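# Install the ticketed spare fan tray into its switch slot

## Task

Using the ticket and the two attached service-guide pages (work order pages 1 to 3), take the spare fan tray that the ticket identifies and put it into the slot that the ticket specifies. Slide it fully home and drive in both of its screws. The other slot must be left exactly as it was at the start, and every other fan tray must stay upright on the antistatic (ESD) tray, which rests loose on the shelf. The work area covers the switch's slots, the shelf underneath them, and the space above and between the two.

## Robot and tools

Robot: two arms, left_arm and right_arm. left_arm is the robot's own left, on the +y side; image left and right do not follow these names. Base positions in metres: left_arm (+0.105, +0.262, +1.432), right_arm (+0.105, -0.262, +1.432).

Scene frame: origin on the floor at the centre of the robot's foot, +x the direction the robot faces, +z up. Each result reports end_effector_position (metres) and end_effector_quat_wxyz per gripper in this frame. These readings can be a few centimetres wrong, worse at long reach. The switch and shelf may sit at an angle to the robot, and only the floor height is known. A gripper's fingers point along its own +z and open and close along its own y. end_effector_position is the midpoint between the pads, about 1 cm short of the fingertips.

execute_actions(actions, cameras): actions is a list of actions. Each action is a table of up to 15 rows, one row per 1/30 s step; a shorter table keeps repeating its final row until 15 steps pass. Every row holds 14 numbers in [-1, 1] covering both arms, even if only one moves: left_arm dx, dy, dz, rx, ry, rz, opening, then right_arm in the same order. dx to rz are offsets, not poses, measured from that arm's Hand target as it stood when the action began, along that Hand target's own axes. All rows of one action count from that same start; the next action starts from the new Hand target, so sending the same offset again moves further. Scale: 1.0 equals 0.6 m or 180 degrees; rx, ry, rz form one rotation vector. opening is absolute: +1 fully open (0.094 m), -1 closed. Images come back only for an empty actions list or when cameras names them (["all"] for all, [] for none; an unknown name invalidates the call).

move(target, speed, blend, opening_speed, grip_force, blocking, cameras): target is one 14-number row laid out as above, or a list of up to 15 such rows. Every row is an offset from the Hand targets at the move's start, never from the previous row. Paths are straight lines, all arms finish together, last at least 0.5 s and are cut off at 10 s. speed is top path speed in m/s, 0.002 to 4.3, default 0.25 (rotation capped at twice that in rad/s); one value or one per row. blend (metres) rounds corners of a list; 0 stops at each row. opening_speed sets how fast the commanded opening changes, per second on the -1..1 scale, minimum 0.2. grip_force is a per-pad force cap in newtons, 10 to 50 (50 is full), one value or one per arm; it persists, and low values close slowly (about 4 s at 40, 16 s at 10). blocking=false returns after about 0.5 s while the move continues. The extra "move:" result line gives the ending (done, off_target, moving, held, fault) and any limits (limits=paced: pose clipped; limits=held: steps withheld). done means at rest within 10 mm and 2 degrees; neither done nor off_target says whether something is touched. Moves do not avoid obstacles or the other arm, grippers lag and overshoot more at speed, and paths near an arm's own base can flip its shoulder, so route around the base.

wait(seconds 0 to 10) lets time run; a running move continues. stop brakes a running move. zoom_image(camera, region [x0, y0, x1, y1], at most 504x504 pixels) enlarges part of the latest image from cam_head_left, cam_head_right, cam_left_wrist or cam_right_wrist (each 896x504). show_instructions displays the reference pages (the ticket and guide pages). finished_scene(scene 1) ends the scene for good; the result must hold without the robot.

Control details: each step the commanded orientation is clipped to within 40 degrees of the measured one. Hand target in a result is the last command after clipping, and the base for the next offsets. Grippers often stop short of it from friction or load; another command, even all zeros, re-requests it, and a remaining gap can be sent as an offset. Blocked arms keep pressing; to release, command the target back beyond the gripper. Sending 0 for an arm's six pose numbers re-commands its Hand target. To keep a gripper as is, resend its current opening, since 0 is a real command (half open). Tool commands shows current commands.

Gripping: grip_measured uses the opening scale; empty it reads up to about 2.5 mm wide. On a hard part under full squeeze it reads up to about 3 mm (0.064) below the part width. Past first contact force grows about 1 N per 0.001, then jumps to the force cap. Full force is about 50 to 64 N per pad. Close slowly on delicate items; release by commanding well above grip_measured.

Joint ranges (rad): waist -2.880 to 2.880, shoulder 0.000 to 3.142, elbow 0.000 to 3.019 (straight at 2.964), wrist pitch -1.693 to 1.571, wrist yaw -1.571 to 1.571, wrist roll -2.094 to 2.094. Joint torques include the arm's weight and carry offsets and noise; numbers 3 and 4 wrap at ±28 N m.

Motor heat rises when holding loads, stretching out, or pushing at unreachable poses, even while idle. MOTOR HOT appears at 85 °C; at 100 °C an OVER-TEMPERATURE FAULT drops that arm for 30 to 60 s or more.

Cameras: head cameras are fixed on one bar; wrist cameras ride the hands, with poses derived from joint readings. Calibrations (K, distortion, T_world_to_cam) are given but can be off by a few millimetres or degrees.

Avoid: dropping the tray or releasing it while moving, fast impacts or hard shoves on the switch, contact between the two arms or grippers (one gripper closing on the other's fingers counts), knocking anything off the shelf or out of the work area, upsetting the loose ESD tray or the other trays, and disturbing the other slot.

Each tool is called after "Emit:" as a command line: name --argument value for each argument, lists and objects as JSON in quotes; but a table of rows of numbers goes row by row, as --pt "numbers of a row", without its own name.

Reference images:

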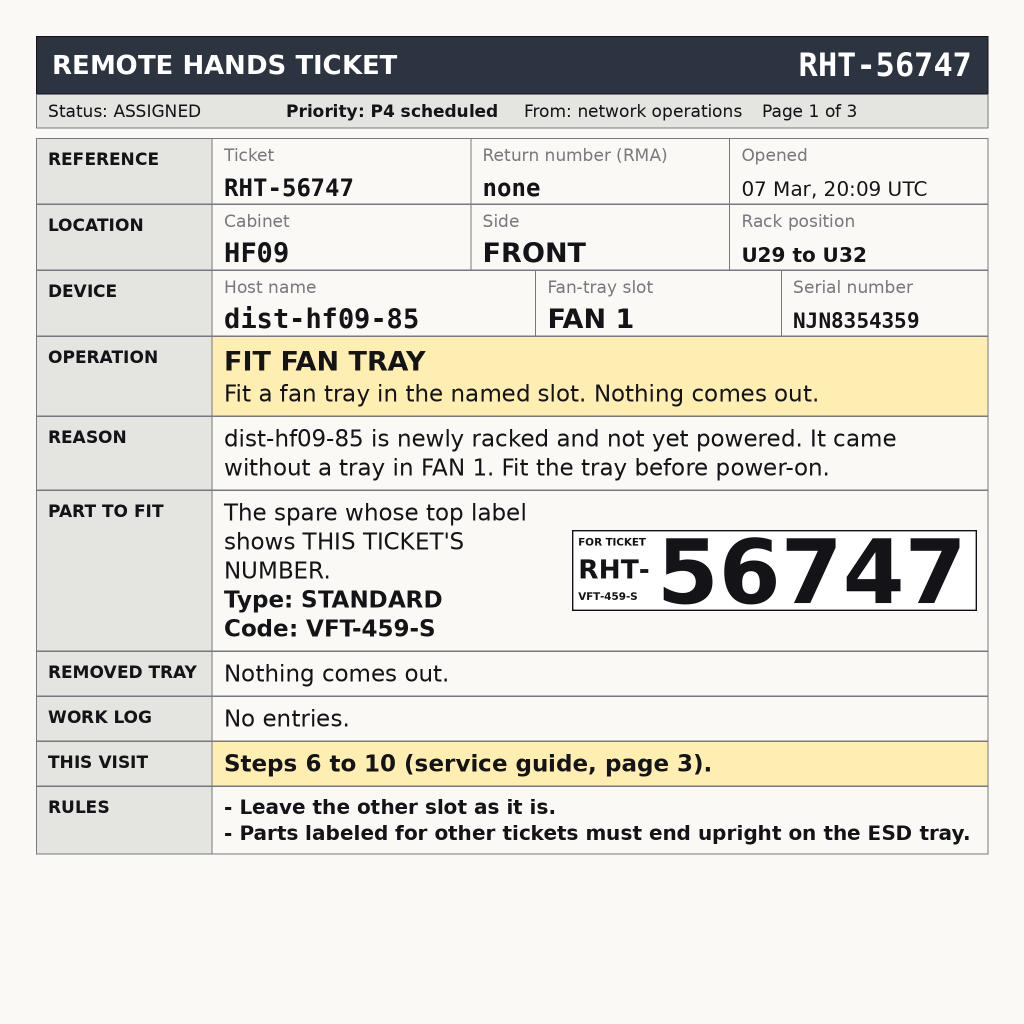

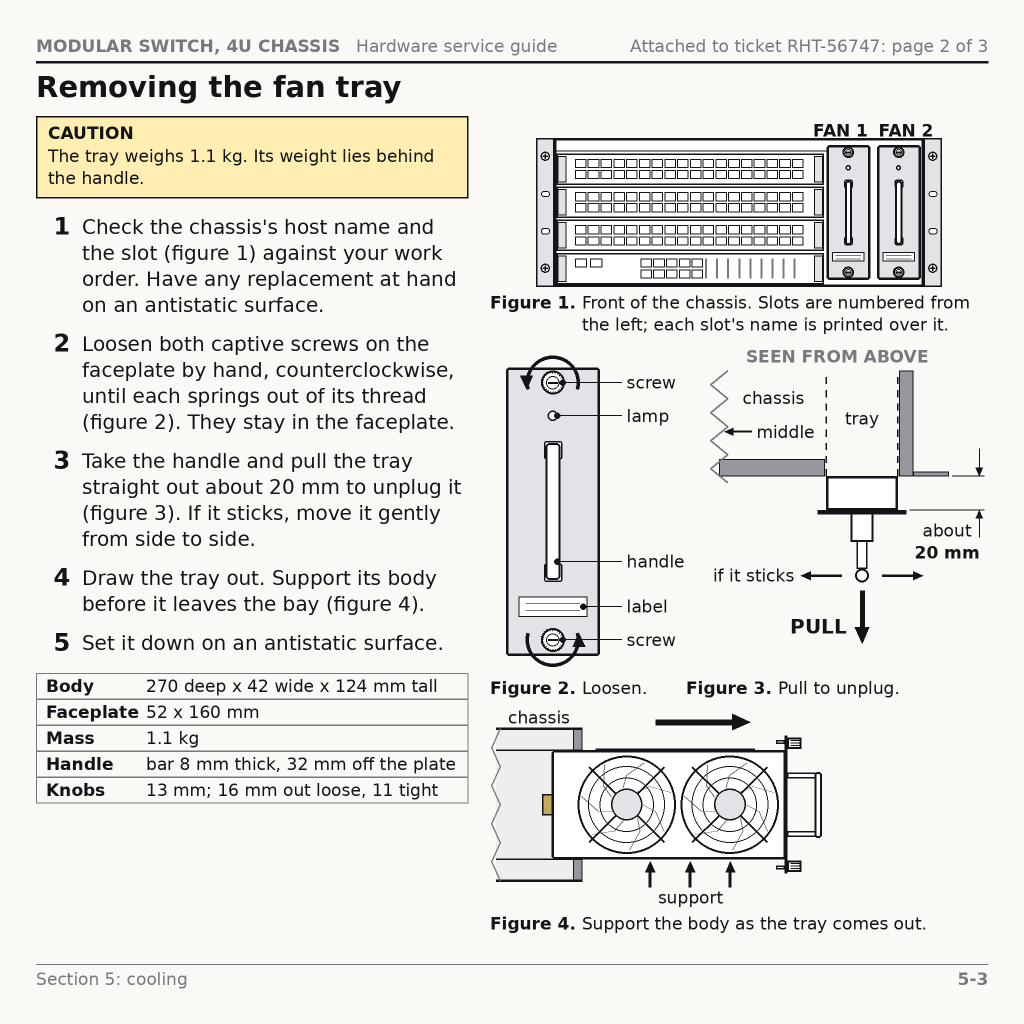

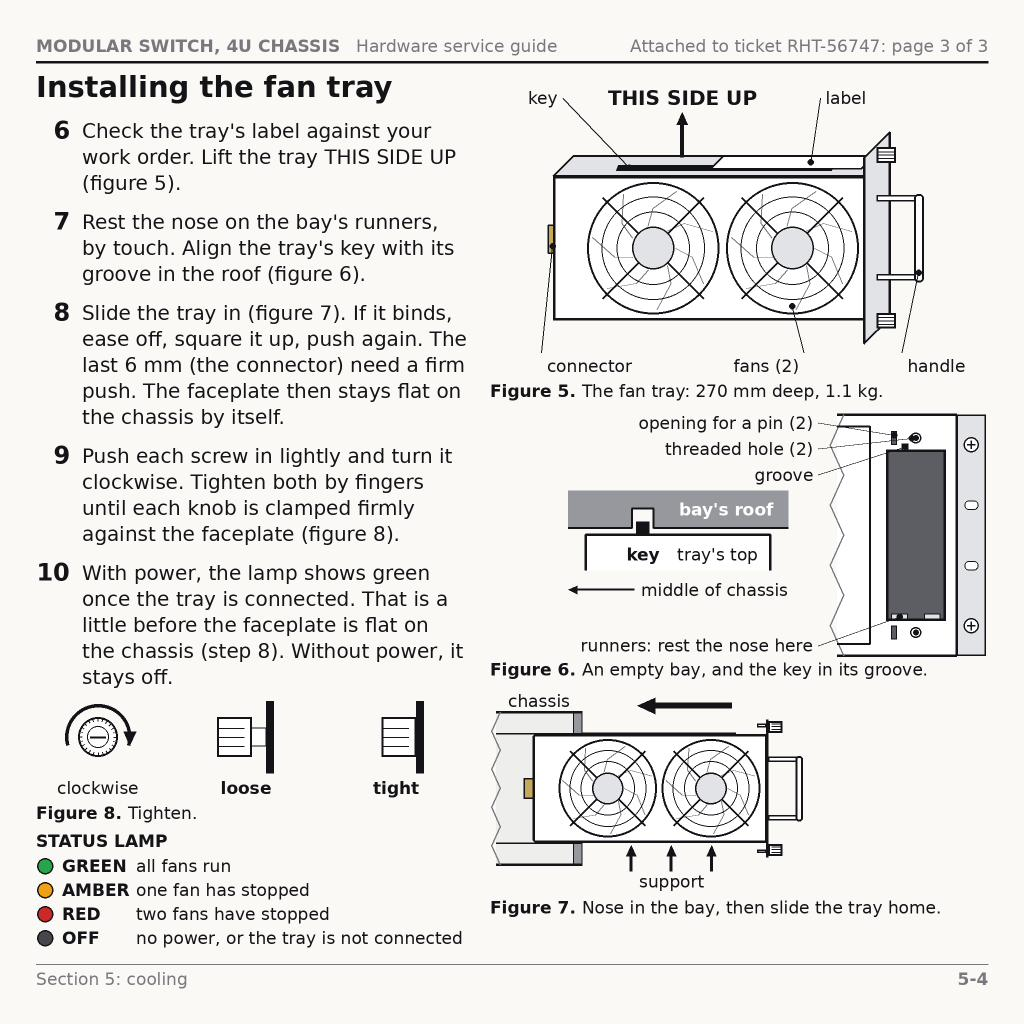

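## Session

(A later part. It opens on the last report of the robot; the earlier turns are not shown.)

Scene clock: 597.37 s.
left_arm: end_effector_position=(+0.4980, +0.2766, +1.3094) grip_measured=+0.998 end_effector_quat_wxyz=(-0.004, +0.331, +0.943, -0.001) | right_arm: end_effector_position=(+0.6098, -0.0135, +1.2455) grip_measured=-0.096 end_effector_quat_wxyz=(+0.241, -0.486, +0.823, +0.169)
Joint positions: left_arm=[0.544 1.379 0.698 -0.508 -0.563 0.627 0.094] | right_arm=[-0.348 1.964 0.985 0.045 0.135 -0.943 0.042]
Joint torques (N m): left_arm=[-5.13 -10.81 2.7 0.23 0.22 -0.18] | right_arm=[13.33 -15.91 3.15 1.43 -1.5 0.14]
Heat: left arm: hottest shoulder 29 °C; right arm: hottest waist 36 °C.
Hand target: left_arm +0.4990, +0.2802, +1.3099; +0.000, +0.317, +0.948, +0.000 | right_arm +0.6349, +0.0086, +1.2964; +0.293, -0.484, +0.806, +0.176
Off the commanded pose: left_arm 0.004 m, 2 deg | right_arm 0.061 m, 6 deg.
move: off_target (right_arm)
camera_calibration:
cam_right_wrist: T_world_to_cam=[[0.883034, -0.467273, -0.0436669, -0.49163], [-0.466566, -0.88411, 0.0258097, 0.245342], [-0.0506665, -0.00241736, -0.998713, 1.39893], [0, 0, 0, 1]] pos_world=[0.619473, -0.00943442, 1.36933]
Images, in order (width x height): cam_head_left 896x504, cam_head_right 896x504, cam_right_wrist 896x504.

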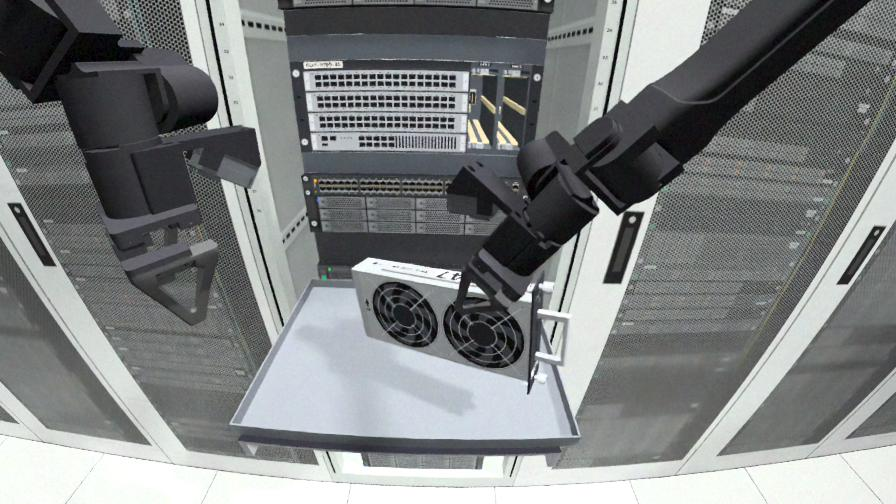

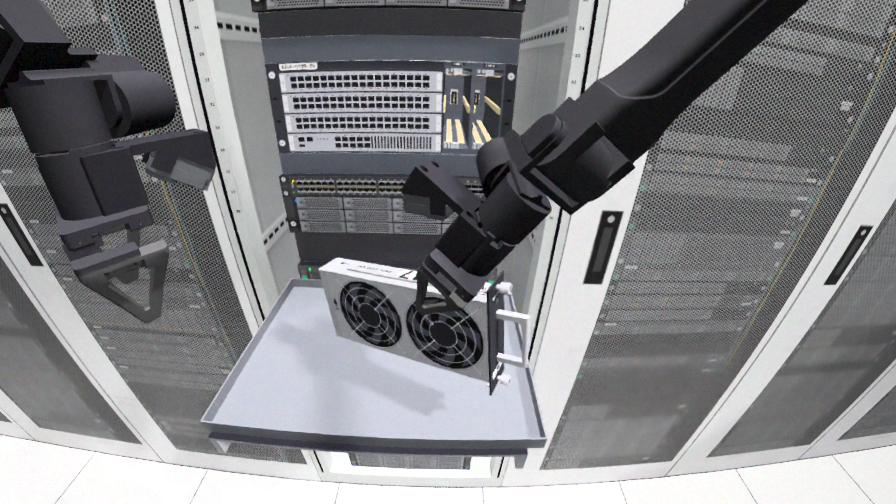

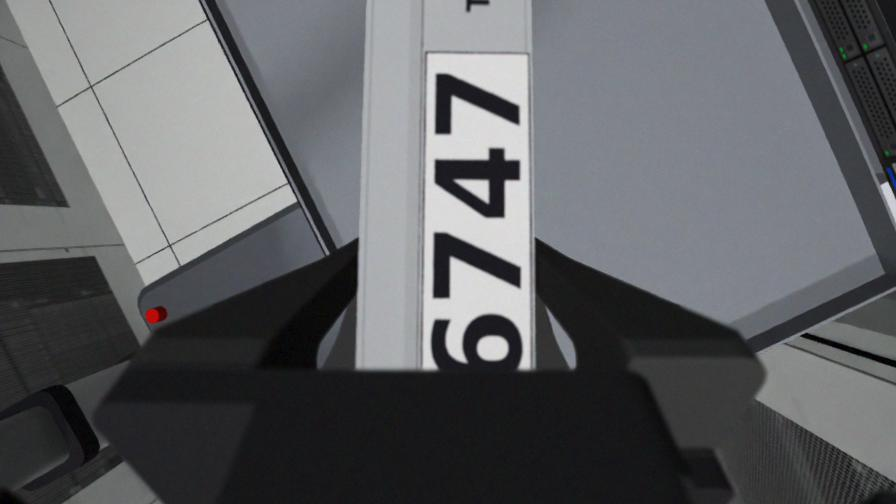

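Emit:
move --target '[0,0,0,0,0,0,1,-0.2208,-0.151,-0.2912,0.2453,-0.0297,0.2631,-0.35]' --speed 0.15 --cameras '["cam_right_wrist","cam_head_left","cam_head_right","cam_left_wrist"]'

Scene clock: 640.07 s.
left_arm: end_effector_position=(+0.4980, +0.2766, +1.3094) grip_measured=+0.998 end_effector_quat_wxyz=(-0.004, +0.331, +0.943, -0.001) | right_arm: end_effector_position=(+0.6707, -0.0579, +1.4385) grip_measured=-0.096 end_effector_quat_wxyz=(+0.333, -0.025, +0.941, -0.046)
Joint positions: left_arm=[0.544 1.379 0.698 -0.508 -0.563 0.627 0.094] | right_arm=[-0.027 1.727 0.977 0.142 0.98 -0.11 0.042]
Joint torques (N m): left_arm=[-4.19 -9.82 2.69 0.34 0.14 -0.16] | right_arm=[13.45 -14.56 9.96 2.29 0.3 0.16]
Heat: left arm: hottest shoulder 29 °C; right arm: hottest shoulder 39 °C.
Hand target: left_arm +0.4990, +0.2802, +1.3099; +0.000, +0.317, +0.948, +0.000 | right_arm +0.7100, -0.0433, +1.5154; +0.390, +0.022, +0.920, -0.009
Off the commanded pose: left_arm 0.004 m, 2 deg | right_arm 0.088 m, 10 deg.
move: off_target (right_arm)
camera_calibration:
cam_left_wrist: T_world_to_cam=[[-0.599847, -0.800091, 0.00610001, 0.509433], [-0.649713, 0.491526, 0.579892, -0.565944], [-0.466965, 0.343884, -0.81467, 1.3316], [0, 0, 0, 1]] pos_world=[0.55969, 0.227855, 1.40989]
cam_right_wrist: T_world_to_cam=[[0.0203098, -0.994428, 0.103439, -0.221299], [-0.998078, -0.0262247, -0.056147, 0.753554], [0.0585468, -0.1021, -0.99305, 1.50756], [0, 0, 0, 1]] pos_world=[0.668338, -0.0463826, 1.56228]

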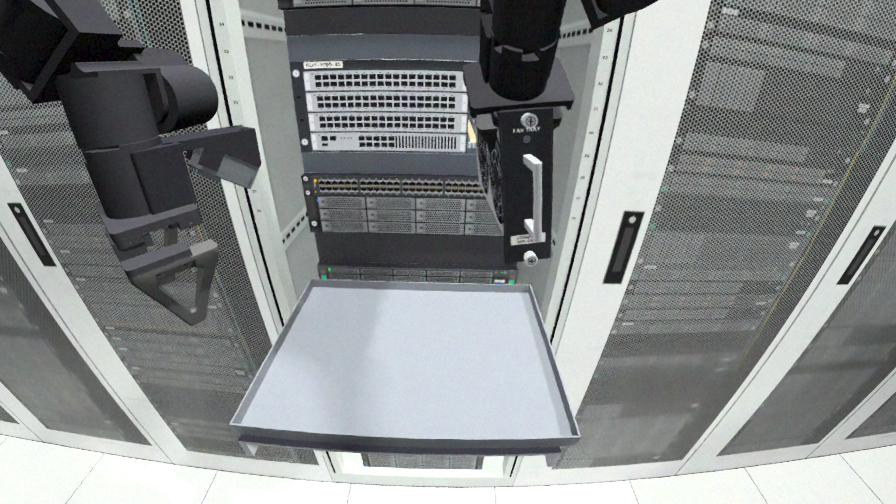

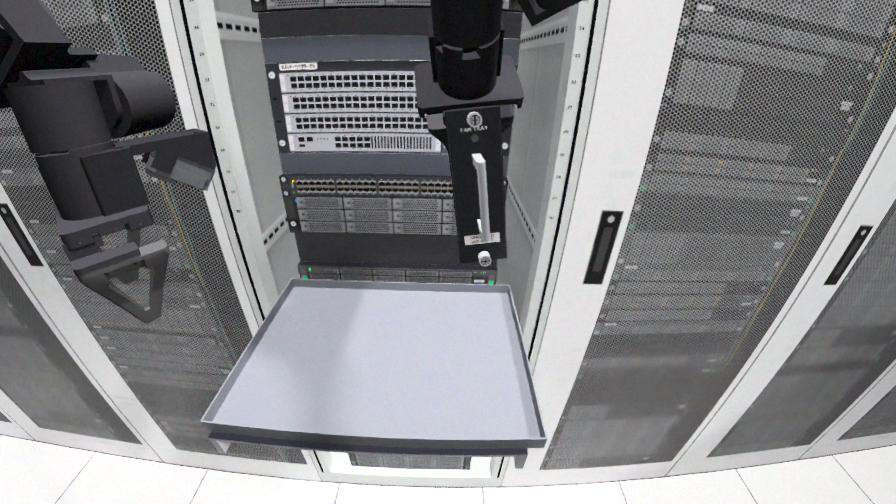

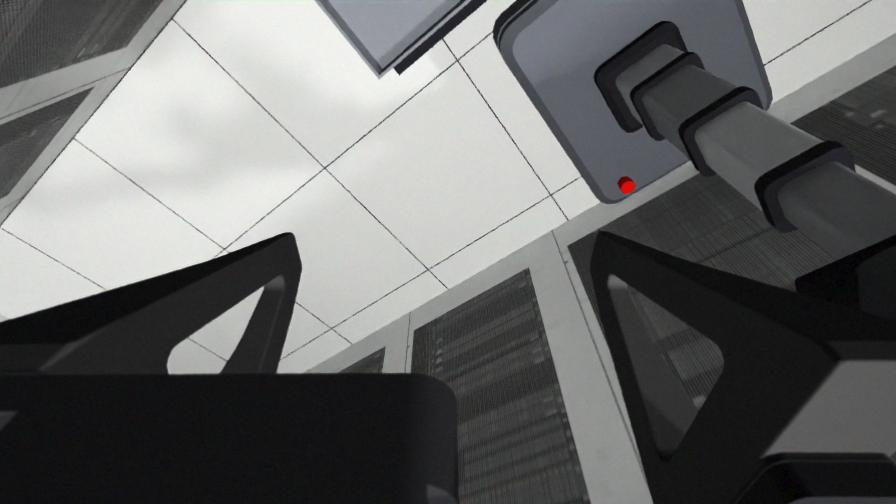

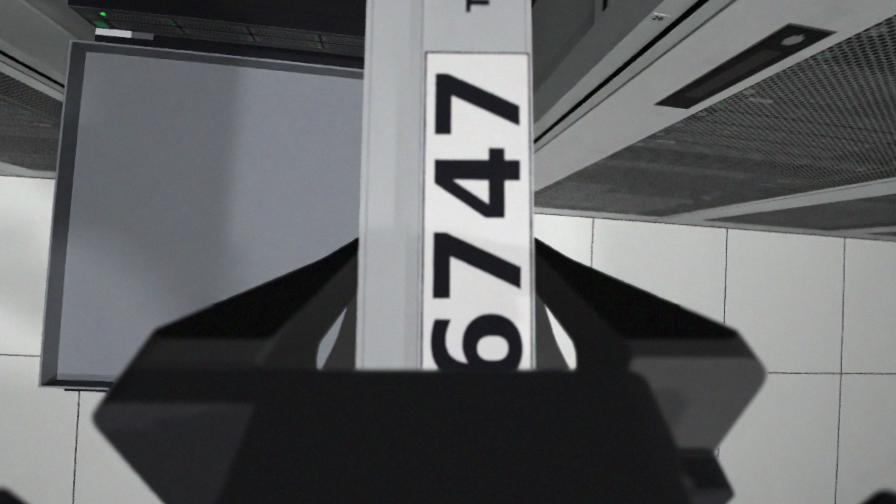

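Emit:
move --target '[-0.3923,-0.061,-0.26,-0.0763,-0.6695,-0.0429,1,-0.0517,0.0248,-0.0075,-0.0087,-0.0026,0.0374,-0.35]' --speed 0.25 --cameras '["cam_head_left","cam_head_right","cam_left_wrist"]'

Scene clock: 696.87 s.
left_arm: end_effector_position=(+0.6645, +0.1151, +1.4638) grip_measured=+0.998 end_effector_quat_wxyz=(+0.774, +0.205, +0.563, -0.204) | right_arm: end_effector_position=(+0.6935, -0.0500, +1.4656) grip_measured=-0.096 end_effector_quat_wxyz=(+0.342, +0.031, +0.939, -0.017)
Joint positions: left_arm=[0.499 1.897 0.667 1.569 0.581 0.602 0.094] | right_arm=[-0.009 1.721 1.055 0.068 0.978 0.014 0.042]
Joint torques (N m): left_arm=[-8.88 -11.4 1.5 2.07 0.57 -0.23] | right_arm=[13.98 -13.57 10.76 2.29 0.04 0.12]
Motor temperatures (°C): left_arm=[28 28 29 27 27 24 27] | right_arm=[38 37 36 27 25 25 26]
Heat: left arm: hottest elbow 29 °C; right arm: hottest waist 38 °C.
Hand target: left_arm +0.6652, +0.1095, +1.4660; +0.852, +0.102, +0.481, -0.180 | right_arm +0.7290, -0.0293, +1.5408; +0.394, +0.070, +0.916, +0.026
Off the commanded pose: left_arm 0.006 m, 18 deg | right_arm 0.086 m, 9 deg.
joint sent to its limit (left arm) — joint 4 (wrist pitch), upper limit. The joint targets are off in orientation, not in position.
move: off_target (left_arm, right_arm)
camera_calibration:
cam_left_wrist: T_world_to_cam=[[-0.556645, -0.828829, -0.0564736, 0.545392], [-0.23493, 0.222255, -0.946261, 1.52149], [0.79684, -0.513464, -0.318434, 0.123084], [0, 0, 0, 1]] pos_world=[0.562954, 0.177078, 1.50972]
Images, in order (width x height): cam_head_left 896x504, cam_head_right 896x504, cam_left_wrist 896x504.

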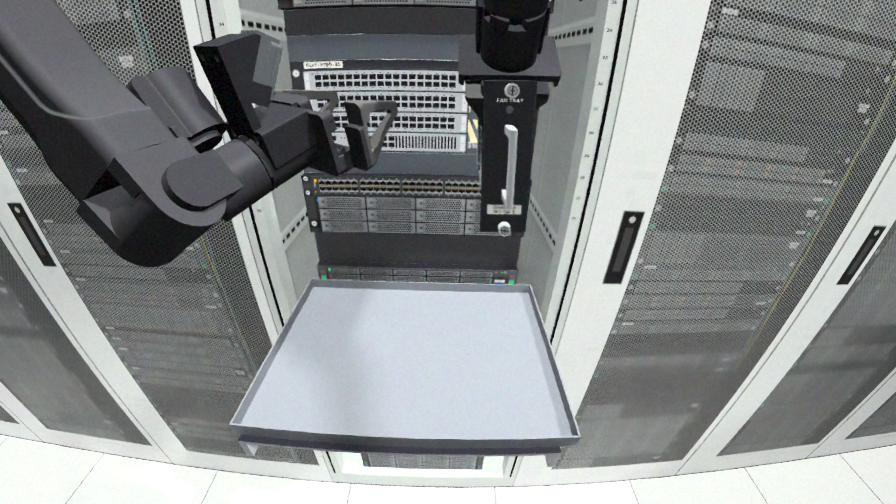

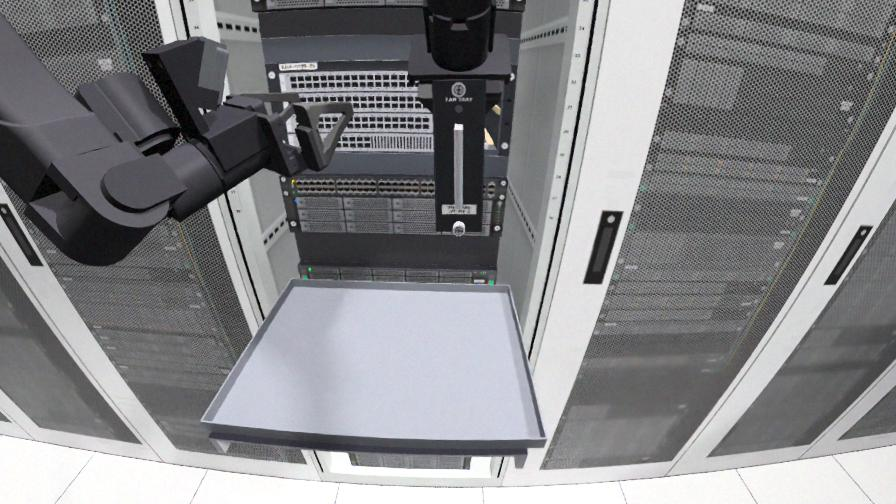

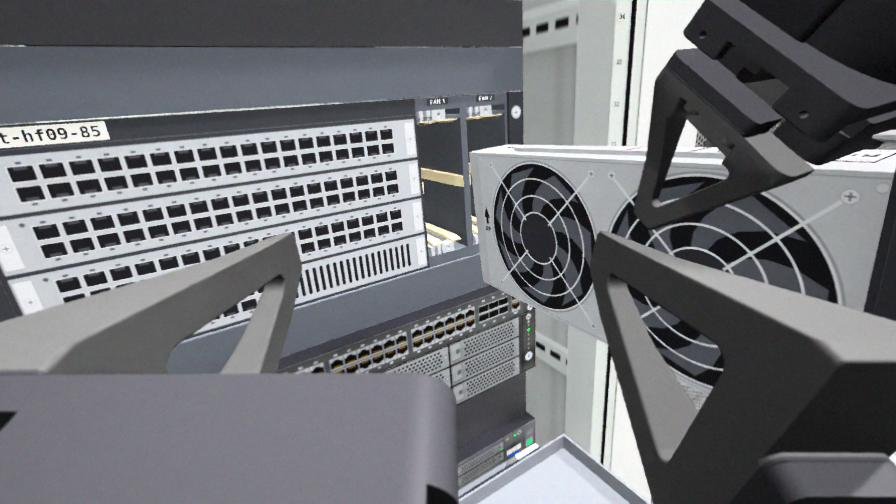

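Emit:
zoom_image --camera "cam_left_wrist" --region '[390, 80, 590, 300]'

Scaled by 2.291 from the camera's 896x504 image, which has a finer 1280x720 frame.

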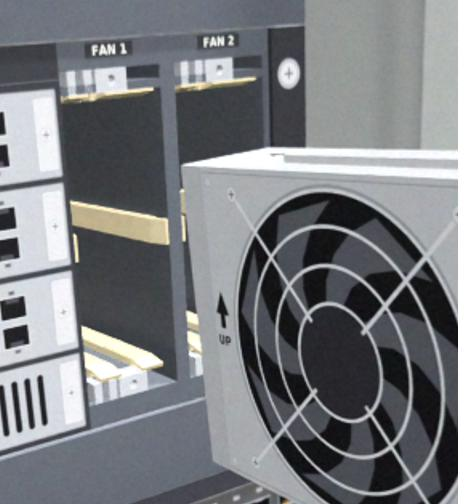

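Emit:
zoom_image --camera "cam_head_right" --region '[400, 60, 520, 250]'

Emit:
zoom_image --camera "cam_head_left" --region '[450, 60, 570, 250]'

Scaled by 2.653 from the camera's 896x504 image, which has a finer 1280x720 frame.

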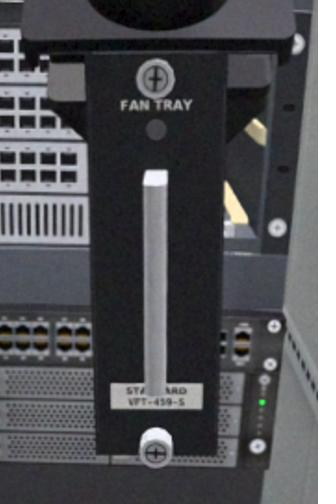

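Scaled by 2.653 from the camera's 896x504 image, which has a finer 1280x720 frame.

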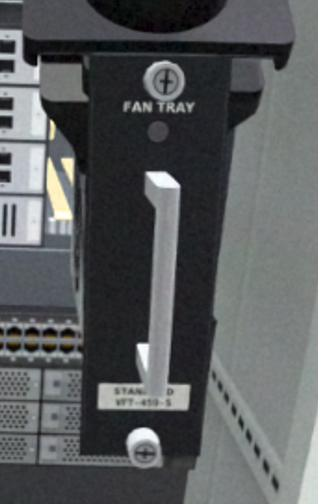

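Emit:
move --target '[0,0,0,0,0,0,1,-0.0947,-0.0038,0.0497,-0.0132,0.002,0.004,-0.35]' --speed 0.1 --cameras '["cam_head_left","cam_head_right","cam_left_wrist"]'

Emit:
zoom_image --camera "cam_left_wrist" --region '[390, 80, 590, 300]'

Emit:
zoom_image --camera "cam_head_right" --region '[400, 40, 530, 240]'

Scene clock: 791.80 s.
left_arm: end_effector_position=(+0.6644, +0.1150, +1.4638) grip_measured=+0.998 end_effector_quat_wxyz=(+0.775, +0.205, +0.563, -0.204) | right_arm: end_effector_position=(+0.7435, -0.0316, +1.4958) grip_measured=-0.096 end_effector_quat_wxyz=(+0.346, +0.022, +0.938, +0.021)
Joint positions: left_arm=[0.499 1.897 0.667 1.569 0.582 0.602 0.094] | right_arm=[-0.015 1.749 1.22 -0.053 0.894 0.009 0.042]
Joint torques (N m): left_arm=[-8.06 -11.46 1.83 1.66 0.56 -0.18] | right_arm=[11.16 -14.8 11.18 2.55 -0.14 -0.07]
Motor temperatures (°C): left_arm=[28 28 28 27 27 24 27] | right_arm=[38 39 41 27 25 25 27]
Heat: left arm: hottest waist 28 °C; right arm: hottest elbow 41 °C.
Hand target: left_arm +0.6651, +0.1095, +1.4660; +0.852, +0.102, +0.481, -0.181 | right_arm +0.7890, -0.0402, +1.5610; +0.393, +0.068, +0.916, +0.048
Off the commanded pose: left_arm 0.006 m, 18 deg | right_arm 0.080 m, 8 deg.
joint sent to its limit (left arm) — joint 4 (wrist pitch), upper limit. The joint targets are off in orientation, not in position.
move: off_target (left_arm, right_arm)
camera_calibration:
cam_left_wrist: T_world_to_cam=[[-0.557131, -0.828491, -0.0566449, 0.54581], [-0.234386, 0.222322, -0.946381, 1.52132], [0.796661, -0.513981, -0.318049, 0.122775], [0, 0, 0, 1]] pos_world=[0.562854, 0.177079, 1.50972]
Images, in order (width x height): cam_head_left 896x504, cam_head_right 896x504, cam_left_wrist 896x504.

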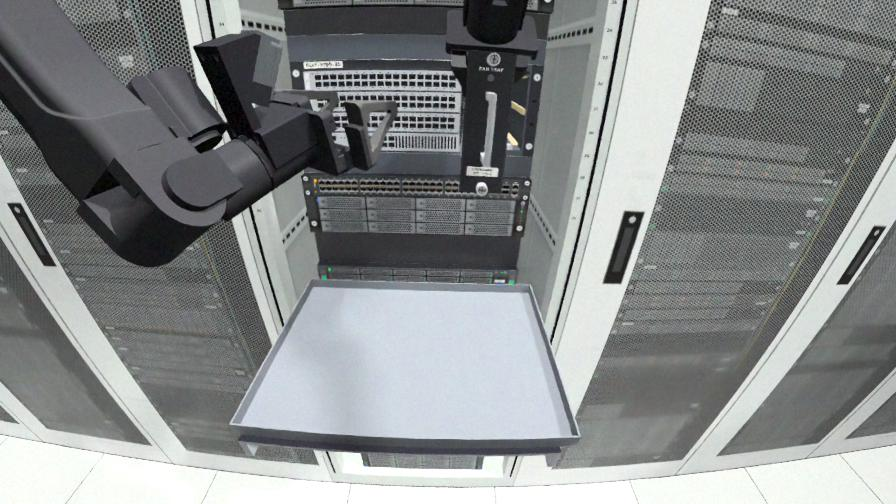

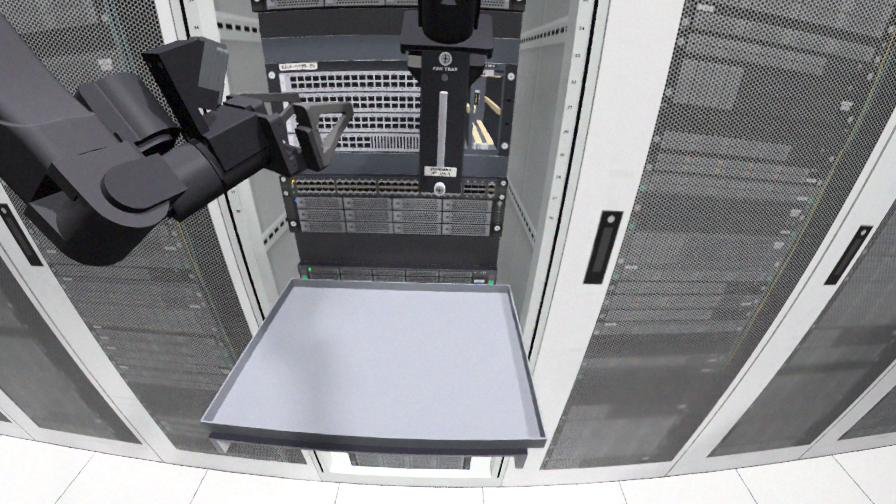

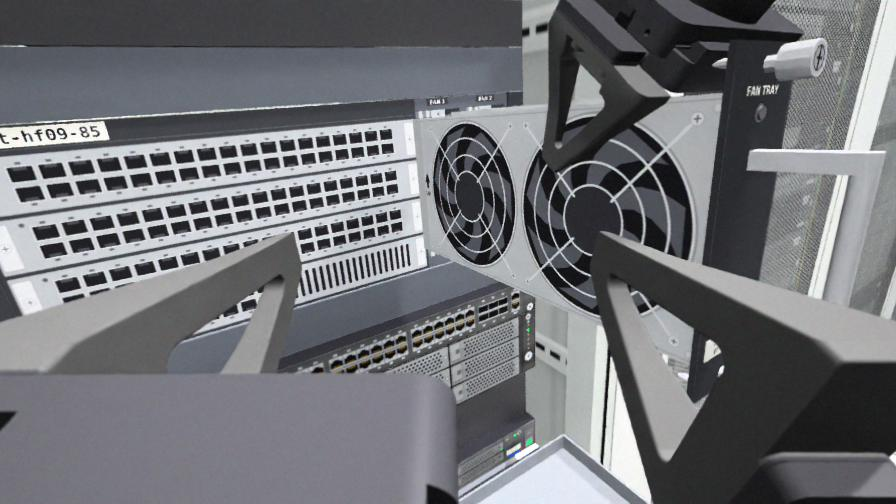

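Scaled by 2.291 from the camera's 896x504 image, which has a finer 1280x720 frame.

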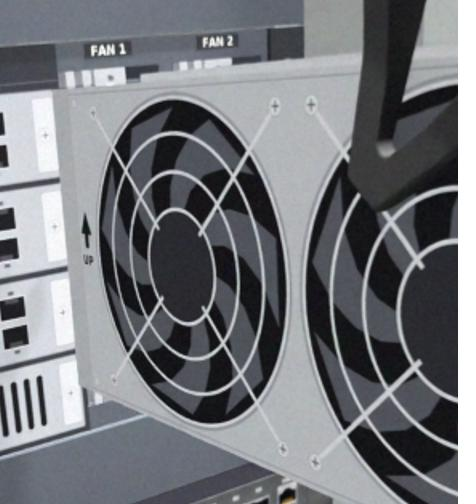

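Scaled by 2.520 from the camera's 896x504 image, which has a finer 1280x720 frame.

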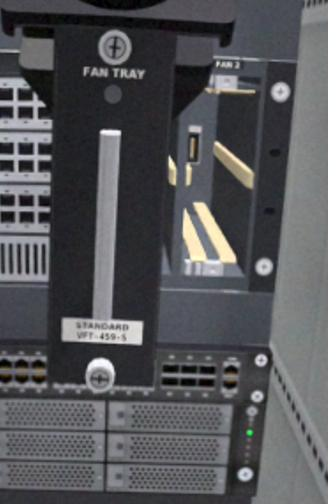

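Emit:
move --target '[0,0,0,0,0,0,1,0.0018,-0.053,0.0078,0.0106,0.0009,-0.0016,-0.35]' --speed 0.1 --cameras '["cam_head_right","cam_left_wrist"]'

Emit:
zoom_image --camera "cam_left_wrist" --region '[390, 80, 590, 300]'

Emit:
zoom_image --camera "cam_head_right" --region '[400, 40, 530, 240]'

Scene clock: 823.97 s.
left_arm: end_effector_position=(+0.6644, +0.1150, +1.4638) grip_measured=+0.998 end_effector_quat_wxyz=(+0.775, +0.205, +0.563, -0.204) | right_arm: end_effector_position=(+0.7545, -0.0563, +1.4849) grip_measured=-0.096 end_effector_quat_wxyz=(+0.340, +0.028, +0.940, +0.005)
Joint positions: left_arm=[0.499 1.897 0.667 1.569 0.582 0.602 0.094] | right_arm=[-0.058 1.737 1.22 -0.053 0.893 -0.016 0.042]
Joint torques (N m): left_arm=[-8.64 -11.28 1.76 1.92 0.49 -0.19] | right_arm=[11.58 -17.03 8.72 3.14 -0.16 -0.08]
Heat: left arm: hottest waist 28 °C; right arm: hottest elbow 45 °C.
Hand target: left_arm +0.6651, +0.1095, +1.4660; +0.852, +0.102, +0.481, -0.181 | right_arm +0.7889, -0.0713, +1.5526; +0.390, +0.072, +0.917, +0.032
Off the commanded pose: left_arm 0.006 m, 18 deg | right_arm 0.077 m, 9 deg.
joint sent to its limit (left arm) — joint 4 (wrist pitch), upper limit. The joint targets are off in orientation, not in position.
move: off_target (left_arm, right_arm)
camera_calibration:
cam_left_wrist: T_world_to_cam=[[-0.557131, -0.828491, -0.0566449, 0.54581], [-0.234386, 0.222322, -0.946381, 1.52132], [0.796661, -0.513981, -0.318049, 0.122775], [0, 0, 0, 1]] pos_world=[0.562854, 0.177079, 1.50972]
Images, in order (width x height): cam_head_right 896x504, cam_left_wrist 896x504.

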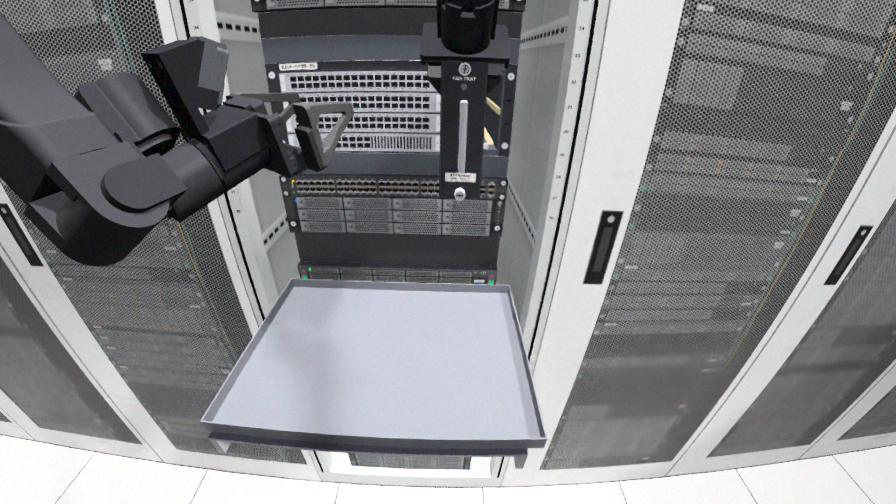

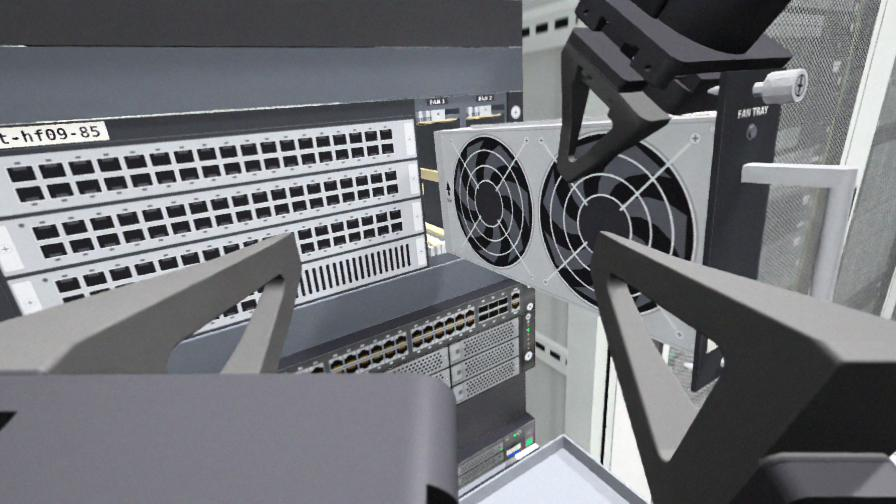

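Scaled by 2.291 from the camera's 896x504 image, which has a finer 1280x720 frame.

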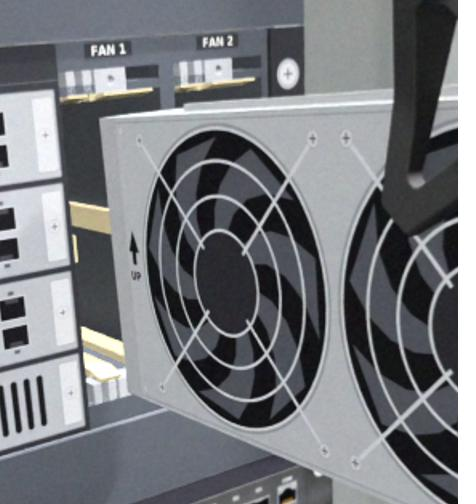

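Scaled by 2.520 from the camera's 896x504 image, which has a finer 1280x720 frame.

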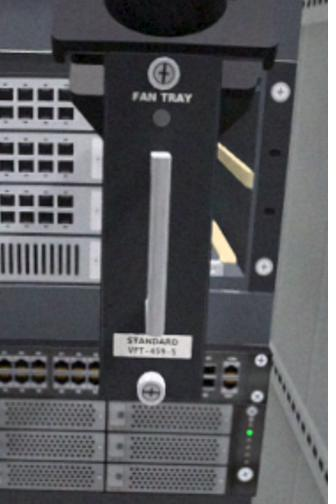

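Emit:
move --target '[0,0,0,0,0,0,1,-0.0257,0.0028,0.01,0,0,0,-0.35]' --speed 0.08 --cameras '["cam_head_right","cam_left_wrist"]'

Emit:
zoom_image --camera "cam_left_wrist" --region '[400, 90, 520, 270]'

Scene clock: 855.33 s.
left_arm: end_effector_position=(+0.6644, +0.1150, +1.4638) grip_measured=+0.998 end_effector_quat_wxyz=(+0.775, +0.205, +0.563, -0.204) | right_arm: end_effector_position=(+0.7524, -0.0555, +1.4833) grip_measured=-0.096 end_effector_quat_wxyz=(+0.336, +0.019, +0.942, +0.004)
Joint positions: left_arm=[0.499 1.897 0.667 1.569 0.582 0.602 0.094] | right_arm=[-0.058 1.736 1.22 -0.069 0.888 -0.02 0.042]
Joint torques (N m): left_arm=[-8.64 -11.05 1.87 1.72 0.49 -0.2] | right_arm=[11.16 -16.62 11.51 2.35 -0.15 -0.07]
Heat: left arm: hottest waist 28 °C; right arm: hottest elbow 43 °C.
Hand target: left_arm +0.6651, +0.1095, +1.4660; +0.852, +0.102, +0.481, -0.181 | right_arm +0.8040, -0.0720, +1.5596; +0.390, +0.072, +0.917, +0.032
Off the commanded pose: left_arm 0.006 m, 18 deg | right_arm 0.094 m, 10 deg.
joint sent to its limit (left arm) — joint 4 (wrist pitch), upper limit. The joint targets are off in orientation, not in position.
move: off_target (left_arm, right_arm)
camera_calibration:
cam_left_wrist: T_world_to_cam=[[-0.557131, -0.828491, -0.0566449, 0.54581], [-0.234386, 0.222322, -0.946381, 1.52132], [0.796661, -0.513981, -0.318049, 0.122775], [0, 0, 0, 1]] pos_world=[0.562854, 0.177079, 1.50972]
Images, in order (width x height): cam_head_right 896x504, cam_left_wrist 896x504.

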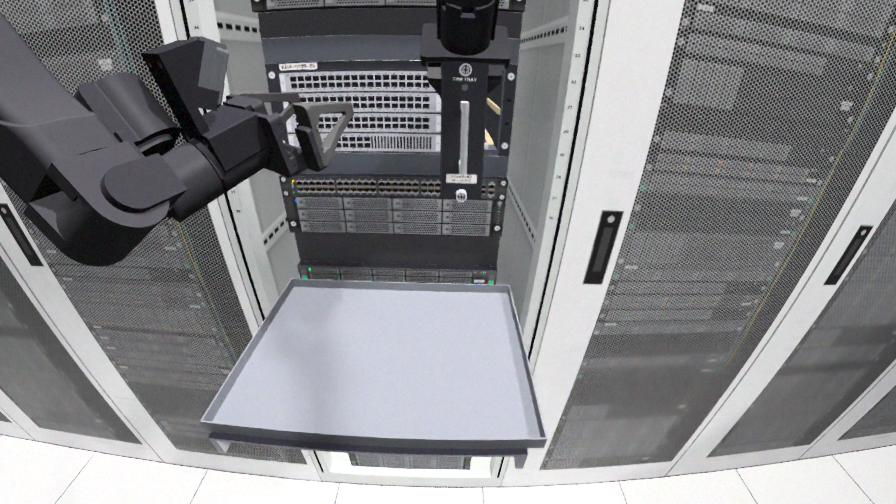

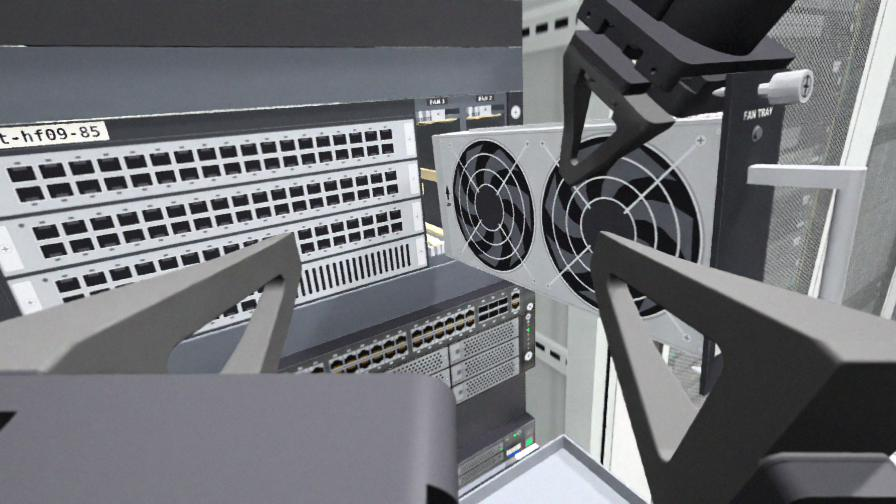

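Scaled by 2.800 from the camera's 896x504 image, which has a finer 1280x720 frame.

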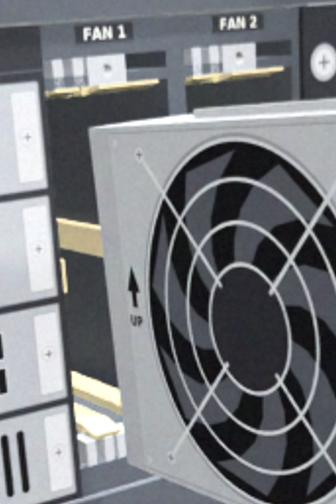

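Emit:
move --target '[0,0,0,0,0,0,1,-0.0257,0.0028,0.01,0,-0.006,0,-0.35]' --speed 0.1 --cameras '["cam_left_wrist"]'

Emit:
zoom_image --camera "cam_left_wrist" --region '[400, 90, 520, 270]'

Scene clock: 865.67 s.
left_arm: end_effector_position=(+0.6644, +0.1150, +1.4638) grip_measured=+0.998 end_effector_quat_wxyz=(+0.775, +0.205, +0.563, -0.204) | right_arm: end_effector_position=(+0.7681, -0.0592, +1.4951) grip_measured=-0.096 end_effector_quat_wxyz=(+0.345, +0.020, +0.938, +0.005)
Joint positions: left_arm=[0.499 1.897 0.667 1.569 0.582 0.602 0.094] | right_arm=[-0.062 1.735 1.255 -0.07 0.883 -0.047 0.042]
Joint torques (N m): left_arm=[-8.82 -12.04 1.65 1.78 0.6 -0.12] | right_arm=[11.11 -15.68 11.81 2.81 -0.2 -0.06]
Heat: left arm: hottest waist 28 °C; right arm: hottest elbow 45 °C.
Hand target: left_arm +0.6651, +0.1095, +1.4660; +0.852, +0.102, +0.481, -0.181 | right_arm +0.8190, -0.0727, +1.5666; +0.399, +0.072, +0.914, +0.031
Off the commanded pose: left_arm 0.006 m, 18 deg | right_arm 0.089 m, 10 deg.
joint sent to its limit (left arm) — joint 4 (wrist pitch), upper limit. The joint targets are off in orientation, not in position.
move: off_target (left_arm, right_arm)
camera_calibration:
cam_left_wrist: T_world_to_cam=[[-0.557131, -0.828491, -0.0566449, 0.54581], [-0.234386, 0.222322, -0.946381, 1.52132], [0.796661, -0.513981, -0.318049, 0.122775], [0, 0, 0, 1]] pos_world=[0.562854, 0.177079, 1.50972]
Images, in order (width x height): cam_left_wrist 896x504.

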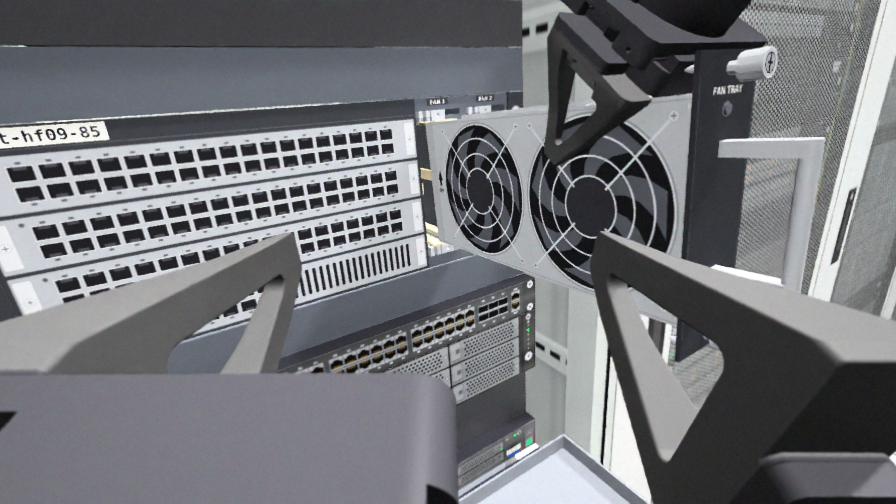

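Scaled by 2.800 from the camera's 896x504 image, which has a finer 1280x720 frame.

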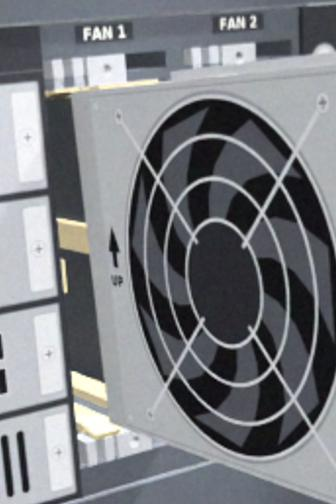

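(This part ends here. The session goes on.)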